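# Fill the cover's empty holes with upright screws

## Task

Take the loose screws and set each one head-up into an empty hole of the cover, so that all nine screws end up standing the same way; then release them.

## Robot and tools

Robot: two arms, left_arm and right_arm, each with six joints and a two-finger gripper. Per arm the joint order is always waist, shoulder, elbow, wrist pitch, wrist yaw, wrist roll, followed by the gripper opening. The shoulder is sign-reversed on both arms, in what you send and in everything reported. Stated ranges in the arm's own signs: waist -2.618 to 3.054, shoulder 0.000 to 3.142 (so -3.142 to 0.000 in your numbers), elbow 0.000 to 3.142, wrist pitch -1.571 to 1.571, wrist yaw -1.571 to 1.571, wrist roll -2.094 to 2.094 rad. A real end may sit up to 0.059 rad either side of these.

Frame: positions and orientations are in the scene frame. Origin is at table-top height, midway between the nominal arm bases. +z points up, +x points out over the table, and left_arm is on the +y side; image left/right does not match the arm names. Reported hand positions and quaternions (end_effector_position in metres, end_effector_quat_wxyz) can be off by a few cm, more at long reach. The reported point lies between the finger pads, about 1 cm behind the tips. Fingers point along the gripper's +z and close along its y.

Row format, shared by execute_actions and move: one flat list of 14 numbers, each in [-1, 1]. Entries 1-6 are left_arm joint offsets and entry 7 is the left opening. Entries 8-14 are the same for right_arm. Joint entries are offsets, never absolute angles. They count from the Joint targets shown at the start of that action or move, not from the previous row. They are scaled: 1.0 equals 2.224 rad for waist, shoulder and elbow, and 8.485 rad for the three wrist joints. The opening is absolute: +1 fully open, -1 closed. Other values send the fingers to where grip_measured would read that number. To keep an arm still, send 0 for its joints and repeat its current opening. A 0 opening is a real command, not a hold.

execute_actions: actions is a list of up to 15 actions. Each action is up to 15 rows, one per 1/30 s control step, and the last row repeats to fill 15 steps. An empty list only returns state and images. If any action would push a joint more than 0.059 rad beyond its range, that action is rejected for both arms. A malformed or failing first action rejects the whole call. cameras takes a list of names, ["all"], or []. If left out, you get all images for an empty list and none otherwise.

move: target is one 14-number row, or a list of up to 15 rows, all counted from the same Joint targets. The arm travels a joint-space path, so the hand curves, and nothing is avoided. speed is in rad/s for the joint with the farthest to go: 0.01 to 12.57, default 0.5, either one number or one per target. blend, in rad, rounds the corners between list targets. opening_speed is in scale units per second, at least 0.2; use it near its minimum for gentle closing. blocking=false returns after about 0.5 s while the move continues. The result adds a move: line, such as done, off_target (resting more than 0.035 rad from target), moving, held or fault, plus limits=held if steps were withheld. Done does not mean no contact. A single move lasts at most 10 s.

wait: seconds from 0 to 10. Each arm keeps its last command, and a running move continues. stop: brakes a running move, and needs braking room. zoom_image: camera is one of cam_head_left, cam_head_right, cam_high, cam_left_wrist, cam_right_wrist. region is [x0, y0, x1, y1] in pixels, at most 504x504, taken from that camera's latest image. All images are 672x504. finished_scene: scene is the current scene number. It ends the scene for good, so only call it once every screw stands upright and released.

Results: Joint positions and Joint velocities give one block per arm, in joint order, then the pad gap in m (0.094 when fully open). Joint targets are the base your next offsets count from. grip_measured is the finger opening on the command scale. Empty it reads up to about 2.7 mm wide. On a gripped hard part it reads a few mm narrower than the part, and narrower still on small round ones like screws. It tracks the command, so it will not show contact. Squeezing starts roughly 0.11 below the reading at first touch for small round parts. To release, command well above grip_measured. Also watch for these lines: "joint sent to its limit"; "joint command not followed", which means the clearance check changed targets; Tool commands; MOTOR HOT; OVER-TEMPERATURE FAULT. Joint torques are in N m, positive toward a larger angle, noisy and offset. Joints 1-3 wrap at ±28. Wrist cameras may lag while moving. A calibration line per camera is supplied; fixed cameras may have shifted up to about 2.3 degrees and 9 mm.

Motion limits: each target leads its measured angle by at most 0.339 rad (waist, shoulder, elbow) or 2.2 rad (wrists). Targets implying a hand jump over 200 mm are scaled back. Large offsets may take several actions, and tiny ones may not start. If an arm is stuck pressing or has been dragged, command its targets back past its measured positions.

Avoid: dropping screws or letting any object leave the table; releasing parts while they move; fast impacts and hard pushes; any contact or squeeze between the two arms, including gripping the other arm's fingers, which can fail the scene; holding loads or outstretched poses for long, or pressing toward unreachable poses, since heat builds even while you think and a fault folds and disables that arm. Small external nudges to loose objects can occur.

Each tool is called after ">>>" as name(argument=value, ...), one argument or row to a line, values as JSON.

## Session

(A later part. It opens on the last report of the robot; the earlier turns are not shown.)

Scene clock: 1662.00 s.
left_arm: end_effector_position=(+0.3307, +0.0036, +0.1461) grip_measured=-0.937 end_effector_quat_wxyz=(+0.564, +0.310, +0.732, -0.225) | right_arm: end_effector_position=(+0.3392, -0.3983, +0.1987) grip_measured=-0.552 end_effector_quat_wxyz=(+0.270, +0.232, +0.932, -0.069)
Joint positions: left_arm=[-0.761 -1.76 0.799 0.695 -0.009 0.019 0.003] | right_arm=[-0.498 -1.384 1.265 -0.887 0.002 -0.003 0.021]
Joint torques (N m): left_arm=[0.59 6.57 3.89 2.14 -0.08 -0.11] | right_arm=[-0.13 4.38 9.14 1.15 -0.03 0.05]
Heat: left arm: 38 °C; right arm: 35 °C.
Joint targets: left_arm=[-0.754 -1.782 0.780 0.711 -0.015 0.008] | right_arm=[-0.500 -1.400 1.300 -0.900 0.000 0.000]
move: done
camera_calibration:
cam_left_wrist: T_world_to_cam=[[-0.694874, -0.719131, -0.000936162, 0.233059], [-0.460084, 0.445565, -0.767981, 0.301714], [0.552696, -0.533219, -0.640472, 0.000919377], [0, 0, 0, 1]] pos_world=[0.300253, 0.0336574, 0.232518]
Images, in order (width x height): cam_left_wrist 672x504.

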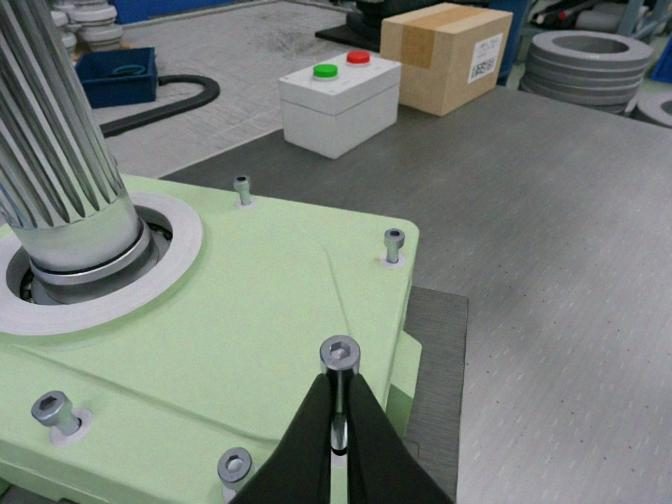

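>>> move(
  target=[0.000,0.0,-0.004,0.0,0,0,-1,0,0,0,0,0,0,-0.55],
  speed=0.05,
  cameras=["cam_left_wrist"],
)

>>> zoom_image(
  camera="cam_left_wrist",
  region=[320, 410, 360, 466],
)

Scene clock: 1671.00 s.
left_arm: end_effector_position=(+0.3288, +0.0055, +0.1414) grip_measured=-0.937 end_effector_quat_wxyz=(+0.561, +0.311, +0.734, -0.223) | right_arm: end_effector_position=(+0.3392, -0.3983, +0.1987) grip_measured=-0.552 end_effector_quat_wxyz=(+0.270, +0.232, +0.932, -0.069)
Joint positions: left_arm=[-0.761 -1.76 0.786 0.698 -0.009 0.019 0.003] | right_arm=[-0.498 -1.384 1.265 -0.887 0.002 -0.003 0.021]
Joint torques (N m): left_arm=[0.49 6.45 4.42 2.14 -0.09 -0.09] | right_arm=[-0.13 4.38 9.14 1.15 -0.03 0.05]
Heat: left arm: 38 °C; right arm: 35 °C.
Joint targets: left_arm=[-0.754 -1.782 0.771 0.711 -0.015 0.008] | right_arm=[-0.500 -1.400 1.300 -0.900 0.000 0.000]
move: done
camera_calibration:
cam_left_wrist: T_world_to_cam=[[-0.694842, -0.719161, -0.0011453, 0.233129], [-0.465248, 0.450729, -0.761832, 0.297182], [0.548396, -0.52882, -0.647774, 0.00253873], [0, 0, 0, 1]] pos_world=[0.298859, 0.0350512, 0.228314]
Images, in order (width x height): cam_left_wrist 672x504.

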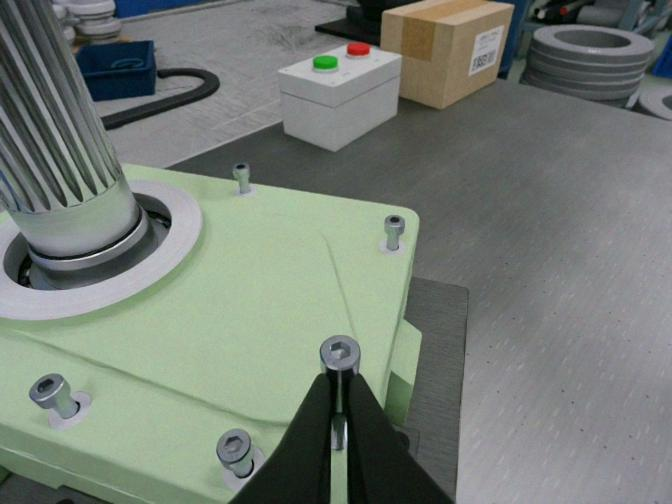

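Scaled by 9.000 from the camera's 672x504 image, which has a finer 960x720 frame.

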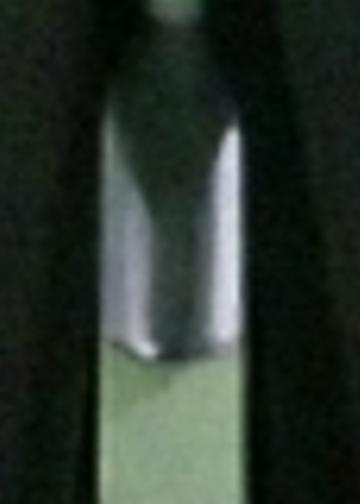

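>>> move(
  target=[
    [0,0.004,0.03,-0.006,0,0,-1,0,0,0,0,0,0,-0.55],
    [0.000,-0.0031,0.0085,-0.0012,0,0,-1,0,0,0,0,0,0,-0.55],
  ],
  speed=0.07,
  cameras=["cam_left_wrist"],
)

>>> zoom_image(
  camera="cam_left_wrist",
  region=[320, 410, 360, 466],
)

Scene clock: 1691.83 s.
left_arm: end_effector_position=(+0.3313, +0.0030, +0.1427) grip_measured=-0.937 end_effector_quat_wxyz=(+0.560, +0.311, +0.735, -0.223) | right_arm: end_effector_position=(+0.3392, -0.3983, +0.1987) grip_measured=-0.552 end_effector_quat_wxyz=(+0.270, +0.232, +0.932, -0.069)
Joint positions: left_arm=[-0.761 -1.767 0.804 0.687 -0.009 0.019 0.003] | right_arm=[-0.498 -1.384 1.265 -0.887 0.002 -0.003 0.021]
Joint torques (N m): left_arm=[0.43 6.45 4.31 2.11 -0.06 -0.1] | right_arm=[-0.13 4.38 9.16 1.14 -0.03 0.05]
Heat: left arm: 38 °C; right arm: 35 °C.
Joint targets: left_arm=[-0.754 -1.789 0.790 0.701 -0.015 0.008] | right_arm=[-0.500 -1.400 1.300 -0.900 0.000 0.000]
move: done
camera_calibration:
cam_left_wrist: T_world_to_cam=[[-0.694849, -0.719155, -0.00106648, 0.233051], [-0.465938, 0.451319, -0.761061, 0.300566], [0.547802, -0.528325, -0.64868, 0.000950132], [0, 0, 0, 1]] pos_world=[0.30146, 0.0324505, 0.229614]
Images, in order (width x height): cam_left_wrist 672x504.

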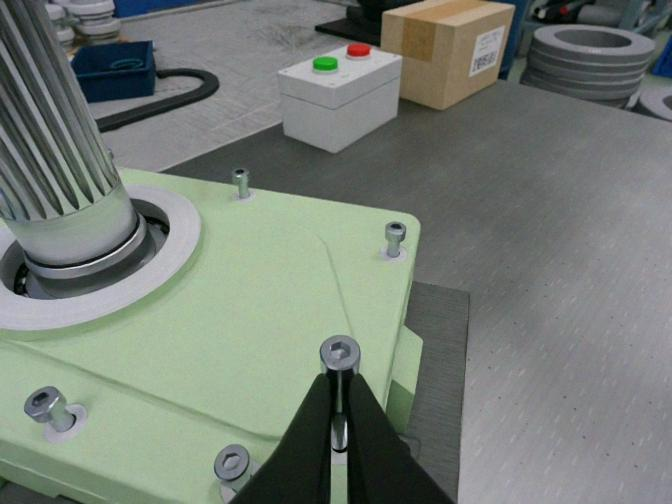

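Scaled by 9.000 from the camera's 672x504 image, which has a finer 960x720 frame.

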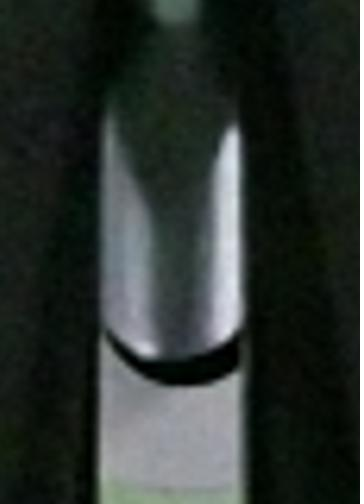

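>>> move(
  target=[0.000,-0.0018,-0.0016,0.0008,0.0019,0,-1,0,0,0,0,0,0,-0.55],
  speed=0.05,
  cameras=["cam_left_wrist"],
)

>>> zoom_image(
  camera="cam_left_wrist",
  region=[320, 410, 360, 466],
)

Scene clock: 1701.57 s.
left_arm: end_effector_position=(+0.3315, +0.0028, +0.1440) grip_measured=-0.937 end_effector_quat_wxyz=(+0.562, +0.310, +0.733, -0.224) | right_arm: end_effector_position=(+0.3392, -0.3983, +0.1987) grip_measured=-0.552 end_effector_quat_wxyz=(+0.270, +0.232, +0.932, -0.069)
Joint positions: left_arm=[-0.761 -1.767 0.804 0.692 -0.009 0.019 0.003] | right_arm=[-0.498 -1.384 1.265 -0.887 0.002 -0.003 0.021]
Joint torques (N m): left_arm=[0.39 6.2 4.16 2.15 0.12 -0.08] | right_arm=[-0.13 4.38 9.14 1.15 -0.03 0.05]
Heat: left arm: 39 °C; right arm: 35 °C.
Joint targets: left_arm=[-0.754 -1.793 0.786 0.708 0.001 0.008] | right_arm=[-0.500 -1.400 1.300 -0.900 0.000 0.000]
move: done
camera_calibration:
cam_left_wrist: T_world_to_cam=[[-0.694879, -0.719126, -0.00102777, 0.233053], [-0.462967, 0.44845, -0.764561, 0.301316], [0.550277, -0.530802, -0.64455, 0.000158294], [0, 0, 0, 1]] pos_world=[0.301356, 0.032554, 0.230716]
Images, in order (width x height): cam_left_wrist 672x504.

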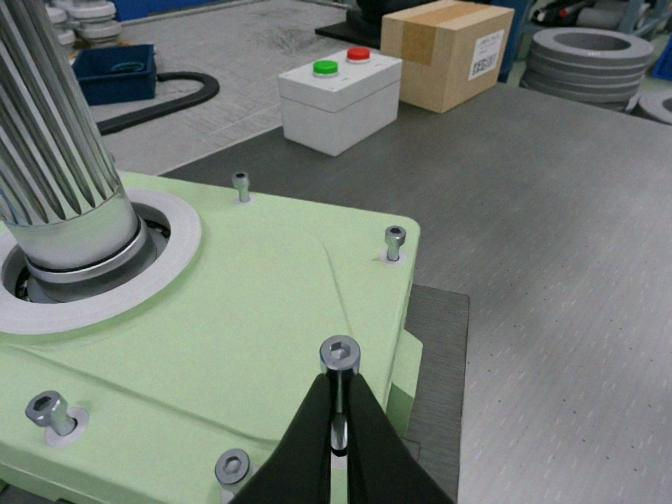

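Scaled by 9.000 from the camera's 672x504 image, which has a finer 960x720 frame.

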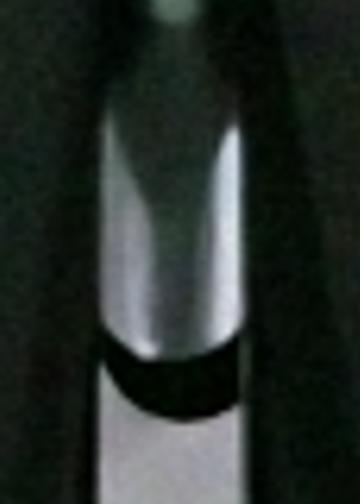

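>>> move(
  target=[
    [0,0.006,0.03,-0.006,0.0005,0,-1,0,0,0,0,0,0,-0.55],
    [0.000,-0.0013,0.0009,0.0003,0.0005,0,-1,0,0,0,0,0,0,-0.55],
  ],
  speed=0.07,
  cameras=["cam_left_wrist"],
)

>>> zoom_image(
  camera="cam_left_wrist",
  region=[320, 410, 360, 466],
)

Scene clock: 1729.07 s.
left_arm: end_effector_position=(+0.3310, +0.0021, +0.1414) grip_measured=-0.937 end_effector_quat_wxyz=(+0.560, +0.312, +0.734, -0.225) | right_arm: end_effector_position=(+0.3392, -0.3983, +0.1987) grip_measured=-0.552 end_effector_quat_wxyz=(+0.270, +0.232, +0.932, -0.069)
Joint positions: left_arm=[-0.761 -1.773 0.803 0.695 -0.005 0.019 0.003] | right_arm=[-0.498 -1.384 1.265 -0.887 0.002 -0.003 0.021]
Joint torques (N m): left_arm=[0.46 6.52 4.3 2.17 0.1 -0.12] | right_arm=[-0.13 4.38 9.16 1.15 -0.03 0.05]
Heat: left arm: 40 °C; right arm: 35 °C.
Joint targets: left_arm=[-0.754 -1.796 0.788 0.710 0.006 0.008] | right_arm=[-0.500 -1.400 1.300 -0.900 0.000 0.000]
move: done
camera_calibration:
cam_left_wrist: T_world_to_cam=[[-0.698007, -0.716091, 0.000125858, 0.233058], [-0.463932, 0.452082, -0.761832, 0.299318], [0.545484, -0.531823, -0.647774, 0.000327864], [0, 0, 0, 1]] pos_world=[0.301361, 0.0317487, 0.228213]
Images, in order (width x height): cam_left_wrist 672x504.

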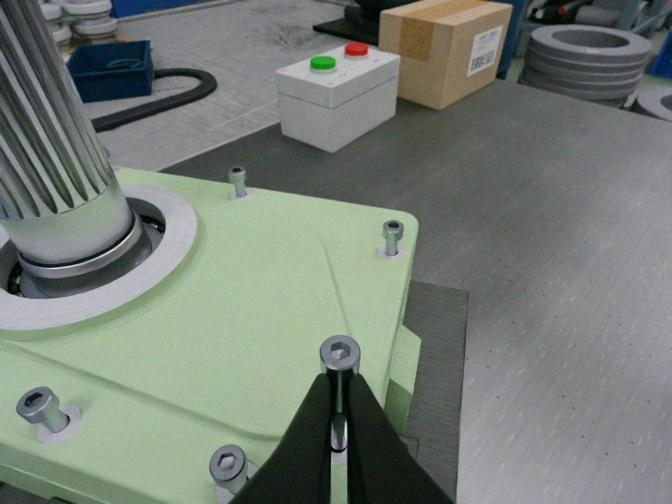

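Scaled by 9.000 from the camera's 672x504 image, which has a finer 960x720 frame.

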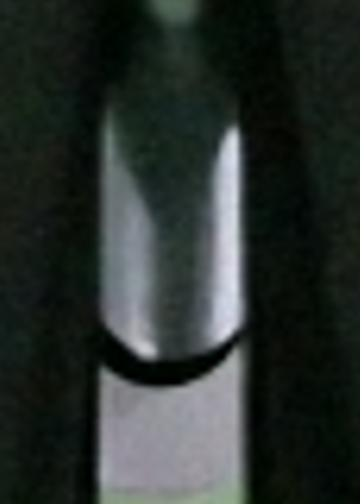

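>>> move(
  target=[0.000,-0.0025,-0.0020,0.0009,-0.0023,0,-1,0,0,0,0,0,0,-0.55],
  speed=0.05,
  cameras=["cam_left_wrist"],
)

>>> zoom_image(
  camera="cam_left_wrist",
  region=[320, 410, 360, 466],
)

Scene clock: 1737.57 s.
left_arm: end_effector_position=(+0.3315, +0.0022, +0.1412) grip_measured=-0.937 end_effector_quat_wxyz=(+0.562, +0.311, +0.732, -0.225) | right_arm: end_effector_position=(+0.3392, -0.3983, +0.1987) grip_measured=-0.552 end_effector_quat_wxyz=(+0.270, +0.232, +0.932, -0.069)
Joint positions: left_arm=[-0.761 -1.778 0.8 0.709 -0.007 0.019 0.003] | right_arm=[-0.498 -1.384 1.265 -0.887 0.002 -0.003 0.021]
Joint torques (N m): left_arm=[0.54 6.46 4.27 2.01 -0.11 -0.16] | right_arm=[-0.13 4.38 9.14 1.15 -0.03 0.05]
Heat: left arm: 41 °C; right arm: 35 °C.
Joint targets: left_arm=[-0.754 -1.801 0.784 0.718 -0.014 0.008] | right_arm=[-0.500 -1.400 1.300 -0.900 0.000 0.000]
move: done
camera_calibration:
cam_left_wrist: T_world_to_cam=[[-0.696427, -0.717628, -0.000368313, 0.233031], [-0.461351, 0.448114, -0.765734, 0.298992], [0.549677, -0.533108, -0.643157, -0.00204972], [0, 0, 0, 1]] pos_world=[0.301356, 0.0321539, 0.227716]
Images, in order (width x height): cam_left_wrist 672x504.

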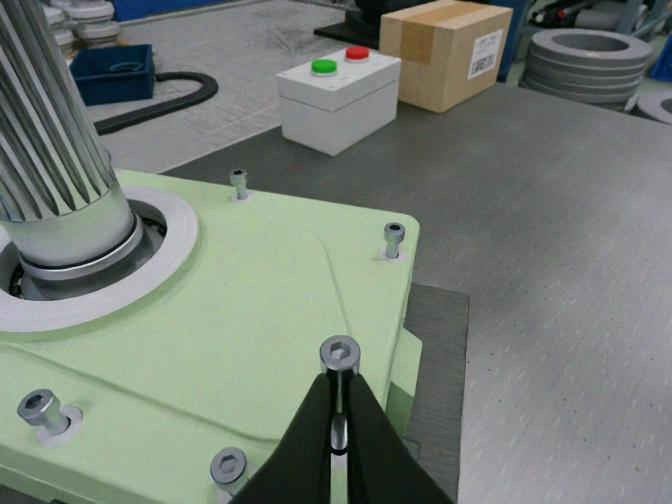

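Scaled by 9.000 from the camera's 672x504 image, which has a finer 960x720 frame.

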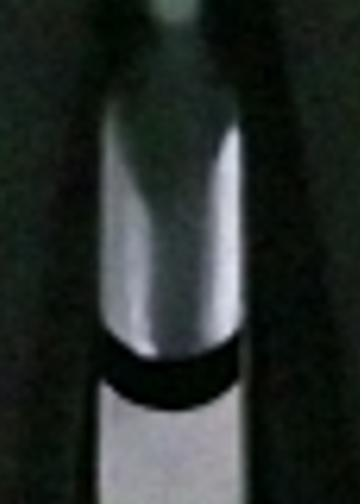

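>>> move(
  target=[
    [0,0.006,0.03,-0.006,0,0,-1,0,0,0,0,0,0,-0.55],
    [0.000,0,-0.0009,0.0003,0,0,-1,0,0,0,0,0,0,-0.55],
  ],
  speed=0.07,
  cameras=["cam_left_wrist"],
)

>>> zoom_image(
  camera="cam_left_wrist",
  region=[320, 410, 360, 466],
)

Scene clock: 1759.37 s.
left_arm: end_effector_position=(+0.3315, +0.0025, +0.1411) grip_measured=-0.937 end_effector_quat_wxyz=(+0.563, +0.310, +0.732, -0.225) | right_arm: end_effector_position=(+0.3392, -0.3983, +0.1987) grip_measured=-0.552 end_effector_quat_wxyz=(+0.270, +0.232, +0.932, -0.069)
Joint positions: left_arm=[-0.761 -1.778 0.798 0.712 -0.008 0.019 0.003] | right_arm=[-0.498 -1.384 1.265 -0.887 0.002 -0.003 0.021]
Joint torques (N m): left_arm=[0.51 6.48 4.15 2.05 -0.05 -0.13] | right_arm=[-0.13 4.38 9.14 1.15 -0.03 0.05]
Heat: left arm: 40 °C; right arm: 35 °C.
Joint targets: left_arm=[-0.754 -1.801 0.782 0.720 -0.014 0.008] | right_arm=[-0.500 -1.400 1.300 -0.900 0.000 0.000]
move: done
camera_calibration:
cam_left_wrist: T_world_to_cam=[[-0.695649, -0.718381, -0.000713045, 0.233045], [-0.460991, 0.447164, -0.766506, 0.298832], [0.550962, -0.532891, -0.642237, -0.00250106], [0, 0, 0, 1]] pos_world=[0.301255, 0.0324553, 0.227617]
Images, in order (width x height): cam_left_wrist 672x504.

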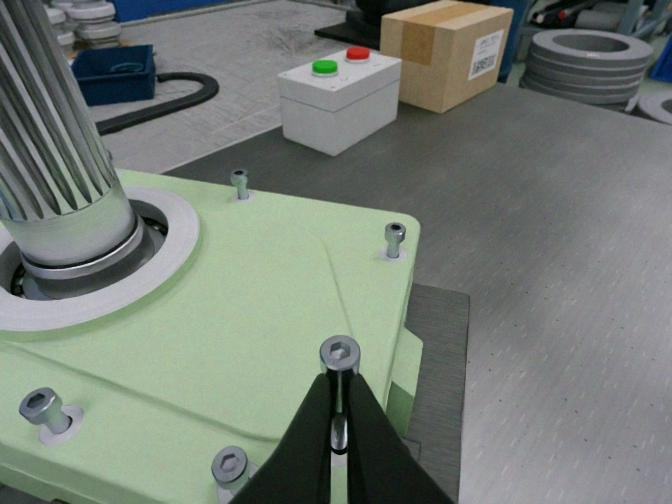

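Scaled by 9.000 from the camera's 672x504 image, which has a finer 960x720 frame.

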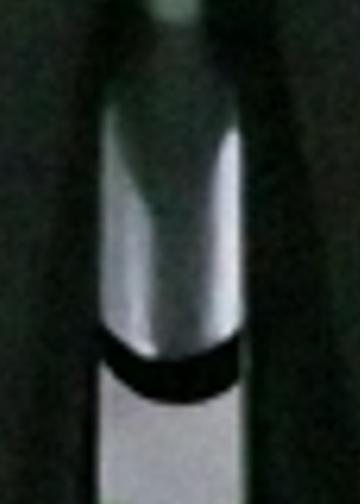

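>>> move(
  target=[
    [0,0.006,0.03,-0.006,0,0,-1,0,0,0,0,0,0,-0.55],
    [0.000,0.0009,-0.0011,0.0,0,0,-1,0,0,0,0,0,0,-0.55],
  ],
  speed=0.07,
  cameras=["cam_left_wrist"],
)

>>> zoom_image(
  camera="cam_left_wrist",
  region=[320, 410, 360, 466],
)

Scene clock: 1776.53 s.
left_arm: end_effector_position=(+0.3314, +0.0027, +0.1409) grip_measured=-0.937 end_effector_quat_wxyz=(+0.563, +0.310, +0.732, -0.225) | right_arm: end_effector_position=(+0.3392, -0.3983, +0.1987) grip_measured=-0.552 end_effector_quat_wxyz=(+0.270, +0.232, +0.932, -0.069)
Joint positions: left_arm=[-0.761 -1.778 0.796 0.714 -0.009 0.019 0.003] | right_arm=[-0.498 -1.384 1.265 -0.887 0.002 -0.003 0.021]
Joint torques (N m): left_arm=[0.49 6.53 4.11 2.07 -0.1 -0.13] | right_arm=[-0.14 4.38 9.14 1.15 -0.03 0.05]
Heat: left arm: 41 °C; right arm: 35 °C.
Joint targets: left_arm=[-0.754 -1.799 0.779 0.720 -0.014 0.008] | right_arm=[-0.500 -1.400 1.300 -0.900 0.000 0.000]
move: done
camera_calibration:
cam_left_wrist: T_world_to_cam=[[-0.695394, -0.718628, -0.000721823, 0.233055], [-0.460739, 0.446614, -0.766978, 0.298502], [0.551494, -0.53302, -0.641673, -0.0026428], [0, 0, 0, 1]] pos_world=[0.301054, 0.032756, 0.227417]
Images, in order (width x height): cam_left_wrist 672x504.

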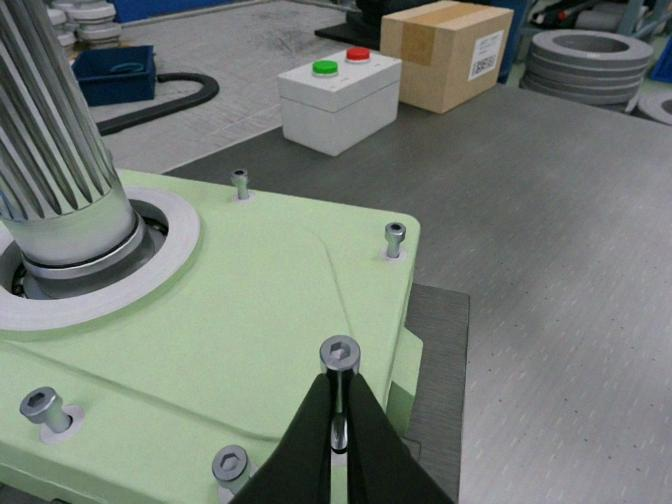

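Scaled by 9.000 from the camera's 672x504 image, which has a finer 960x720 frame.

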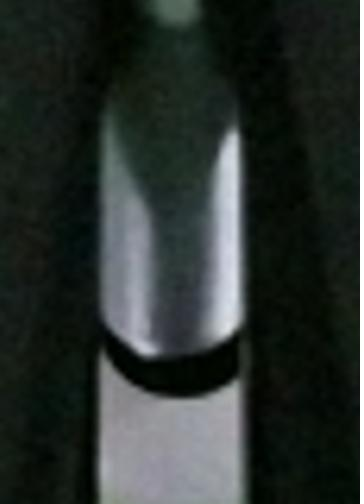

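>>> move(
  target=[
    [0,0.007,0.03,-0.006,0,0,-1,0,0,0,0,0,0,-0.55],
    [0.000,0.0016,-0.0022,0.0001,0.0002,0,-1,0,0,0,0,0,0,-0.55],
  ],
  speed=0.07,
  cameras=["cam_left_wrist"],
)

>>> zoom_image(
  camera="cam_left_wrist",
  region=[320, 410, 360, 466],
)

Scene clock: 1787.07 s.
left_arm: end_effector_position=(+0.3306, +0.0035, +0.1393) grip_measured=-0.937 end_effector_quat_wxyz=(+0.562, +0.310, +0.733, -0.224) | right_arm: end_effector_position=(+0.3392, -0.3983, +0.1987) grip_measured=-0.552 end_effector_quat_wxyz=(+0.270, +0.232, +0.932, -0.069)
Joint positions: left_arm=[-0.761 -1.778 0.791 0.716 -0.009 0.018 0.003] | right_arm=[-0.498 -1.384 1.265 -0.887 0.002 -0.003 0.021]
Joint torques (N m): left_arm=[0.53 6.93 4.16 2.04 -0.04 -0.13] | right_arm=[-0.13 4.38 9.14 1.14 -0.03 0.05]
Heat: left arm: 41 °C; right arm: 35 °C.
Joint targets: left_arm=[-0.754 -1.796 0.774 0.721 -0.012 0.008] | right_arm=[-0.500 -1.400 1.300 -0.900 0.000 0.000]
move: done
camera_calibration:
cam_left_wrist: T_world_to_cam=[[-0.695309, -0.718711, -0.000411581, 0.232975], [-0.462629, 0.448004, -0.765027, 0.296888], [0.550018, -0.53174, -0.643998, -0.00203123], [0, 0, 0, 1]] pos_world=[0.300456, 0.0333544, 0.225916]
Images, in order (width x height): cam_left_wrist 672x504.

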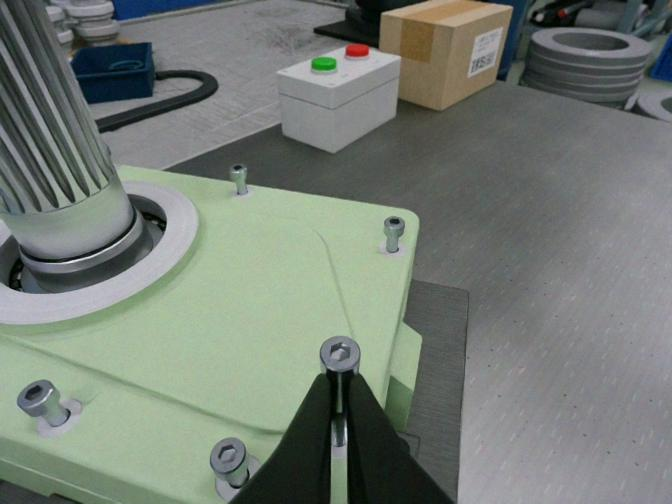

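Scaled by 9.000 from the camera's 672x504 image, which has a finer 960x720 frame.

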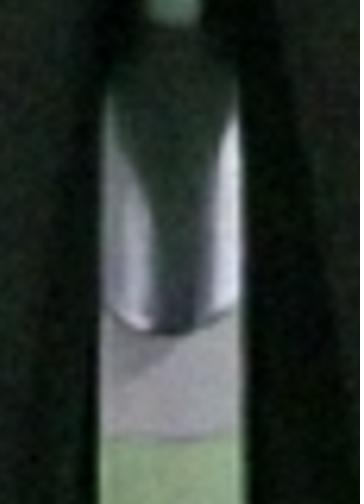

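>>> move(
  target=[0.000,-0.005,-0.0031,0.0020,0.0,0,-1,0,0,0,0,0,0,-0.55],
  speed=0.05,
  cameras=["cam_left_wrist"],
)

>>> zoom_image(
  camera="cam_left_wrist",
  region=[320, 410, 360, 466],
)

Scene clock: 1795.00 s.
left_arm: end_effector_position=(+0.3306, +0.0035, +0.1389) grip_measured=-0.937 end_effector_quat_wxyz=(+0.565, +0.309, +0.731, -0.226) | right_arm: end_effector_position=(+0.3392, -0.3983, +0.1987) grip_measured=-0.552 end_effector_quat_wxyz=(+0.270, +0.232, +0.932, -0.069)
Joint positions: left_arm=[-0.761 -1.783 0.785 0.734 -0.009 0.018 0.003] | right_arm=[-0.498 -1.384 1.265 -0.887 0.002 -0.003 0.021]
Joint torques (N m): left_arm=[0.62 6.35 4 2.02 -0.06 -0.12] | right_arm=[-0.13 4.4 9.16 1.15 -0.03 0.05]
Heat: left arm: 41 °C; right arm: 35 °C.
Joint targets: left_arm=[-0.754 -1.807 0.768 0.738 -0.012 0.008] | right_arm=[-0.500 -1.400 1.300 -0.900 0.000 0.000]
move: done
camera_calibration:
cam_left_wrist: T_world_to_cam=[[-0.695308, -0.718712, -0.000285365, 0.232958], [-0.45849, 0.443866, -0.769916, 0.295818], [0.553474, -0.535197, -0.638146, -0.0042356], [0, 0, 0, 1]] pos_world=[0.299951, 0.0338593, 0.225118]
Images, in order (width x height): cam_left_wrist 672x504.

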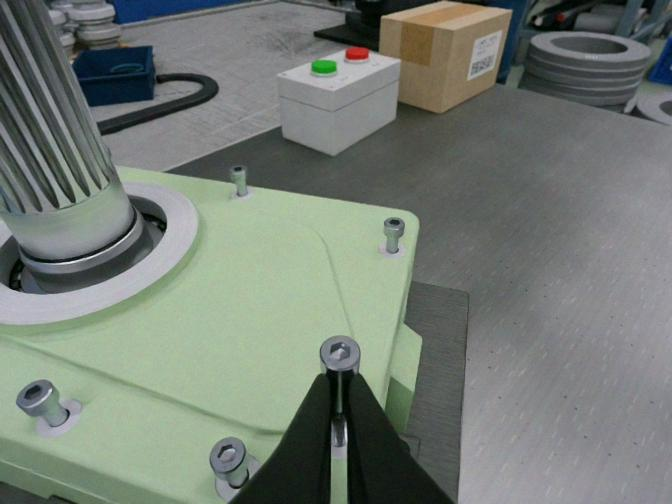

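Scaled by 9.000 from the camera's 672x504 image, which has a finer 960x720 frame.

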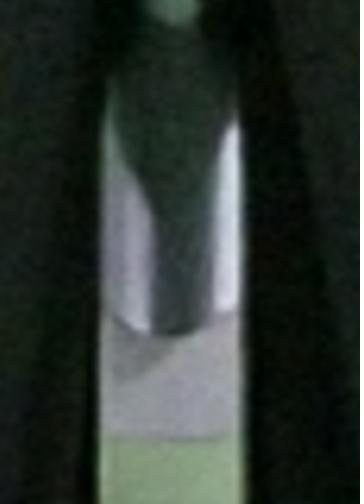

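>>> move(
  target=[0.000,-0.0040,-0.0015,-0.0019,0.0,0,-1,0,0,0,0,0,0,-0.55],
  speed=0.04,
  cameras=["cam_left_wrist"],
)

>>> zoom_image(
  camera="cam_left_wrist",
  region=[320, 410, 360, 466],
)

Scene clock: 1803.10 s.
left_arm: end_effector_position=(+0.3306, +0.0035, +0.1353) grip_measured=-0.937 end_effector_quat_wxyz=(+0.562, +0.310, +0.733, -0.225) | right_arm: end_effector_position=(+0.3392, -0.3983, +0.1987) grip_measured=-0.552 end_effector_quat_wxyz=(+0.270, +0.232, +0.932, -0.069)
Joint positions: left_arm=[-0.761 -1.79 0.785 0.736 -0.009 0.018 0.003] | right_arm=[-0.498 -1.384 1.265 -0.887 0.002 -0.003 0.021]
Joint torques (N m): left_arm=[0.47 6.2 3.79 1.85 -0.06 -0.1] | right_arm=[-0.13 4.38 9.14 1.15 -0.03 0.05]
Heat: left arm: 41 °C; right arm: 35 °C.
Joint targets: left_arm=[-0.754 -1.816 0.764 0.722 -0.012 0.008] | right_arm=[-0.500 -1.400 1.300 -0.900 0.000 0.000]
move: done
camera_calibration:
cam_left_wrist: T_world_to_cam=[[-0.69531, -0.71871, -0.000397958, 0.232901], [-0.462225, 0.447599, -0.765508, 0.293781], [0.550357, -0.532081, -0.643426, -0.00476889], [0, 0, 0, 1]] pos_world=[0.300356, 0.0333549, 0.221916]
Images, in order (width x height): cam_left_wrist 672x504.

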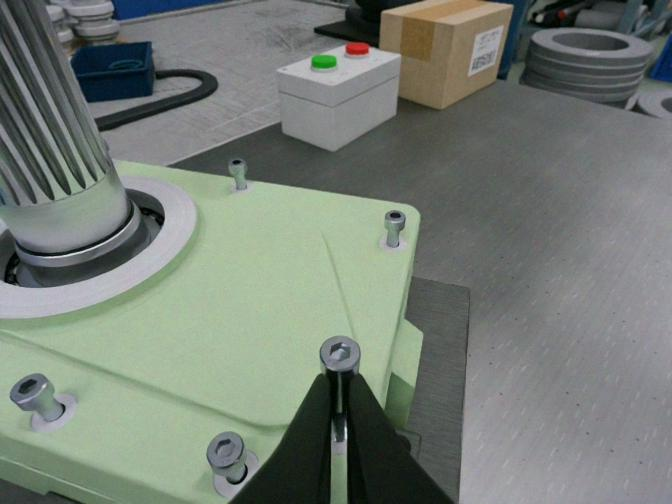

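Scaled by 9.000 from the camera's 672x504 image, which has a finer 960x720 frame.

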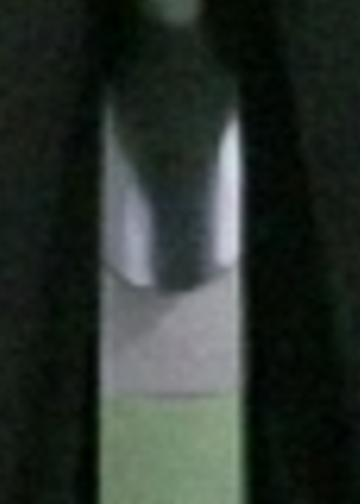

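>>> move(
  target=[0.000,-0.0040,-0.002,0.0002,0.0,0,-1,0,0,0,0,0,0,-0.55],
  speed=0.04,
)

>>> move(
  target=[0,0.004,0.002,0,0,0,-0.72,0,0,0,0,0,0,-0.55],
  opening_speed=0.4,
  cameras=["cam_left_wrist"],
)

>>> zoom_image(
  camera="cam_left_wrist",
  region=[240, 350, 480, 504],
)

Scene clock: 1813.30 s.
left_arm: end_effector_position=(+0.3308, +0.0033, +0.1319) grip_measured=-0.937 end_effector_quat_wxyz=(+0.560, +0.311, +0.735, -0.224) | right_arm: end_effector_position=(+0.3392, -0.3983, +0.1987) grip_measured=-0.552 end_effector_quat_wxyz=(+0.270, +0.232, +0.932, -0.069)
Joint positions: left_arm=[-0.761 -1.798 0.785 0.738 -0.009 0.018 0.003] | right_arm=[-0.498 -1.384 1.265 -0.887 0.002 -0.003 0.021]
Joint torques (N m): left_arm=[0.47 6.26 3.3 1.86 -0.03 -0.11] | right_arm=[-0.13 4.38 9.16 1.15 -0.03 0.05]
Heat: left arm: 41 °C; right arm: 35 °C.
Joint targets: left_arm=[-0.754 -1.824 0.760 0.724 -0.012 0.008] | right_arm=[-0.500 -1.400 1.300 -0.900 0.000 0.000]
move: done
camera_calibration:
cam_left_wrist: T_world_to_cam=[[-0.695312, -0.718708, -0.000499551, 0.23298], [-0.465501, 0.450877, -0.761589, 0.291855], [0.547585, -0.52931, -0.64806, -0.00567316], [0, 0, 0, 1]] pos_world=[0.30096, 0.0328509, 0.218714]
cam_right_wrist: T_world_to_cam=[[-0.469309, -0.883018, -0.00533612, -0.191927], [-0.874976, 0.465832, -0.131979, 0.550152], [0.119026, -0.0572699, -0.991238, 0.222334], [0, 0, 0, 1]] pos_world=[0.364833, -0.41302, 0.291971]

Scene clock: 1814.20 s.
left_arm: end_effector_position=(+0.3296, +0.0045, +0.1289) grip_measured=-0.723 end_effector_quat_wxyz=(+0.558, +0.312, +0.737, -0.222) | right_arm: end_effector_position=(+0.3392, -0.3983, +0.1987) grip_measured=-0.552 end_effector_quat_wxyz=(+0.270, +0.232, +0.932, -0.069)
Joint positions: left_arm=[-0.761 -1.798 0.778 0.738 -0.009 0.018 0.013] | right_arm=[-0.498 -1.384 1.265 -0.887 0.002 -0.003 0.021]
Joint torques (N m): left_arm=[0.42 7.17 4.36 1.81 -0.08 -0.09] | right_arm=[-0.13 4.38 9.16 1.14 -0.03 0.05]
Heat: left arm: 41 °C; right arm: 35 °C.
Joint targets: left_arm=[-0.754 -1.816 0.764 0.724 -0.012 0.008] | right_arm=[-0.500 -1.400 1.300 -0.900 0.000 0.000]
move: done
camera_calibration:
cam_left_wrist: T_world_to_cam=[[-0.695347, -0.718674, -0.000672596, 0.232972], [-0.469376, 0.454849, -0.756834, 0.289116], [0.544223, -0.525947, -0.653606, -0.00452658], [0, 0, 0, 1]] pos_world=[0.300164, 0.0335462, 0.216011]
Images, in order (width x height): cam_left_wrist 672x504.

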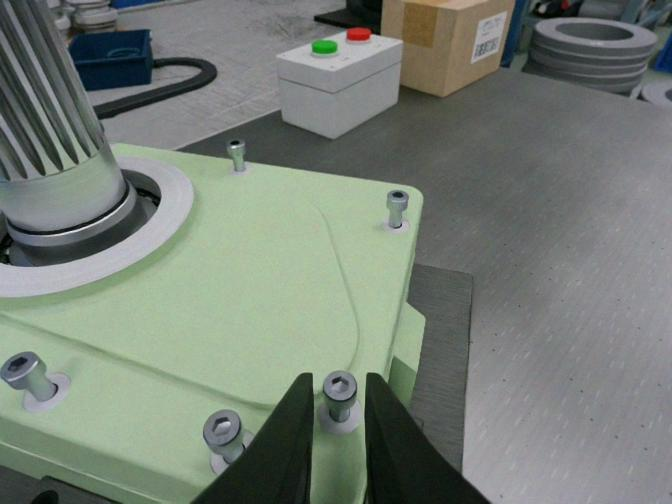

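Scaled by 2.100 from the camera's 672x504 image, which has a finer 960x720 frame.

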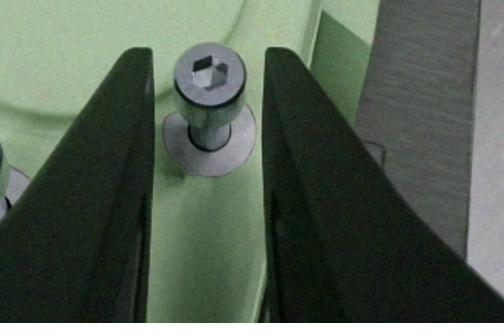

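Standing. Retreat.

>>> move(
  target=[
    [0,0.03,0,0,0,0,-0.72,0,0,0,0,0,0,-0.55],
    [0,0.11,0.06,0,0,0,-0.72,0,0,0,0,0,0,-0.55],
    [0.15,0.23,0.15,-0.1,0,0,-0.72,0,0,0,0,0,0,-0.55],
  ],
  speed=[0.2,0.5,1.0],
  cameras=["all"],
)

>>> zoom_image(
  camera="cam_head_left",
  region=[310, 170, 450, 310],
)

>>> zoom_image(
  camera="cam_head_right",
  region=[310, 160, 450, 310],
)

>>> zoom_image(
  camera="cam_high",
  region=[345, 110, 475, 250],
)

Scene clock: 1825.03 s.
left_arm: end_effector_position=(+0.3750, +0.1669, +0.2841) grip_measured=-0.723 end_effector_quat_wxyz=(+0.557, +0.187, +0.800, -0.118) | right_arm: end_effector_position=(+0.3392, -0.3983, +0.1987) grip_measured=-0.552 end_effector_quat_wxyz=(+0.270, +0.232, +0.932, -0.069)
Joint positions: left_arm=[-0.422 -1.323 1.071 -0.107 -0.011 0.017 0.013] | right_arm=[-0.498 -1.384 1.265 -0.887 0.002 -0.003 0.021]
Joint torques (N m): left_arm=[0.03 7.5 9.05 1.73 -0.03 -0.12] | right_arm=[-0.13 4.38 9.14 1.15 -0.03 0.05]
Heat: left arm: 40 °C; right arm: 35 °C.
Joint targets: left_arm=[-0.421 -1.304 1.098 -0.125 -0.012 0.008] | right_arm=[-0.500 -1.400 1.300 -0.900 0.000 0.000]
move: done
camera_calibration:
cam_left_wrist: T_world_to_cam=[[-0.414543, -0.910026, -0.00244738, 0.308484], [-0.644825, 0.295632, -0.704842, 0.431655], [0.642148, -0.290609, -0.70936, 0.0975207], [0, 0, 0, 1]] pos_world=[0.343599, 0.181458, 0.374181]
cam_right_wrist: T_world_to_cam=[[-0.469309, -0.883018, -0.00533612, -0.191927], [-0.874976, 0.465832, -0.131979, 0.550152], [0.119026, -0.0572699, -0.991238, 0.222334], [0, 0, 0, 1]] pos_world=[0.364833, -0.41302, 0.291971]

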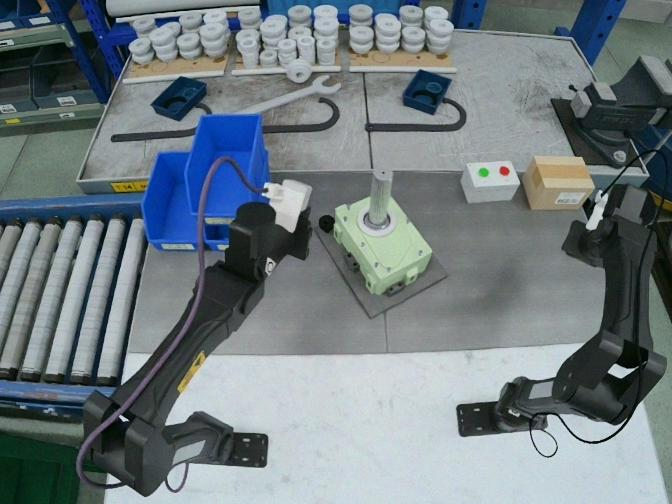

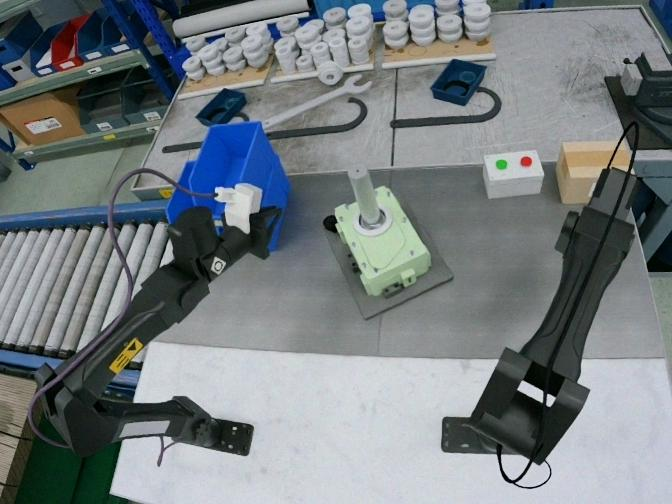

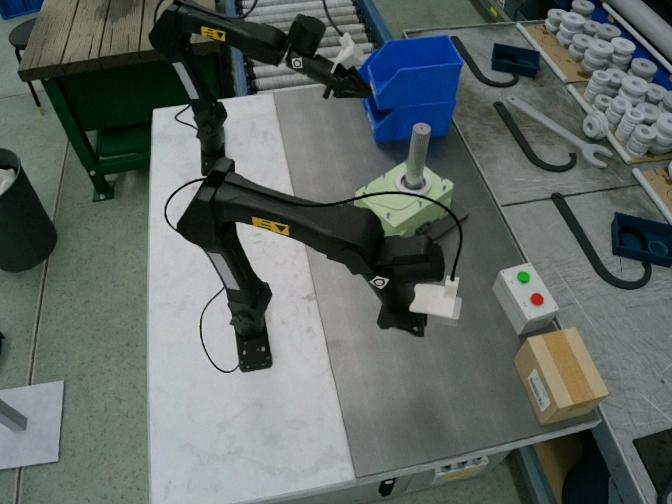

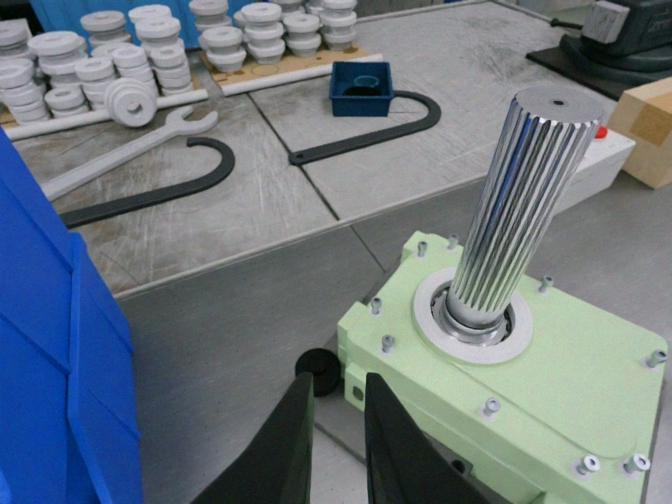

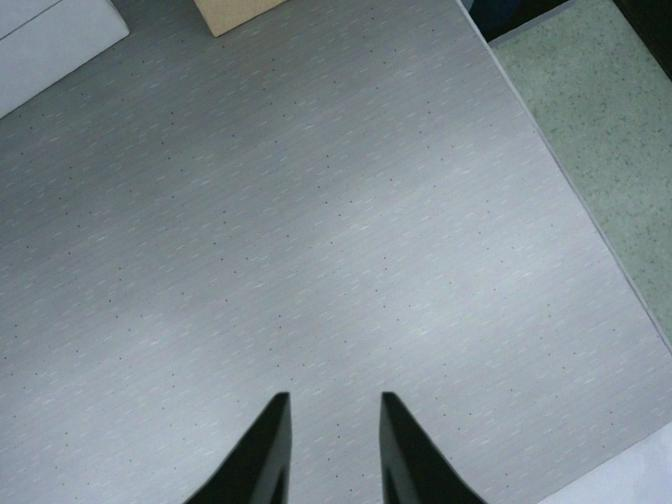

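Scaled by 3.600 from the camera's 672x504 image, which has a finer 960x720 frame.

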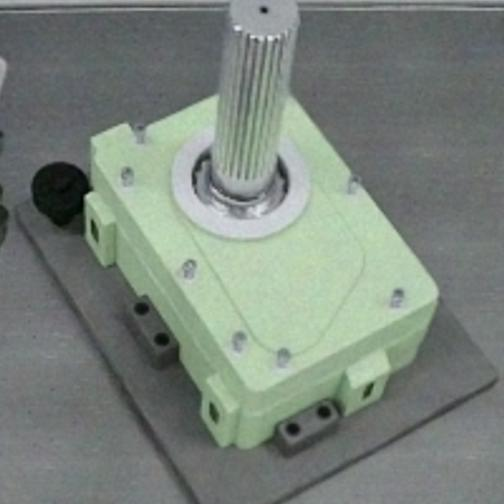

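Scaled by 3.360 from the camera's 672x504 image, which has a finer 960x720 frame.

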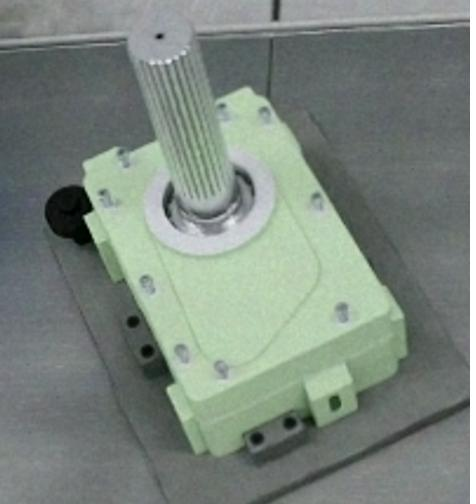

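Scaled by 3.600 from the camera's 672x504 image, which has a finer 960x720 frame.

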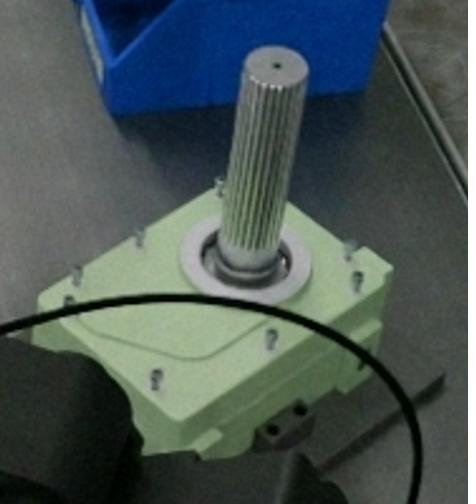

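>>> finished_scene(
  scene=2,
)

The scene is finished: the task was done.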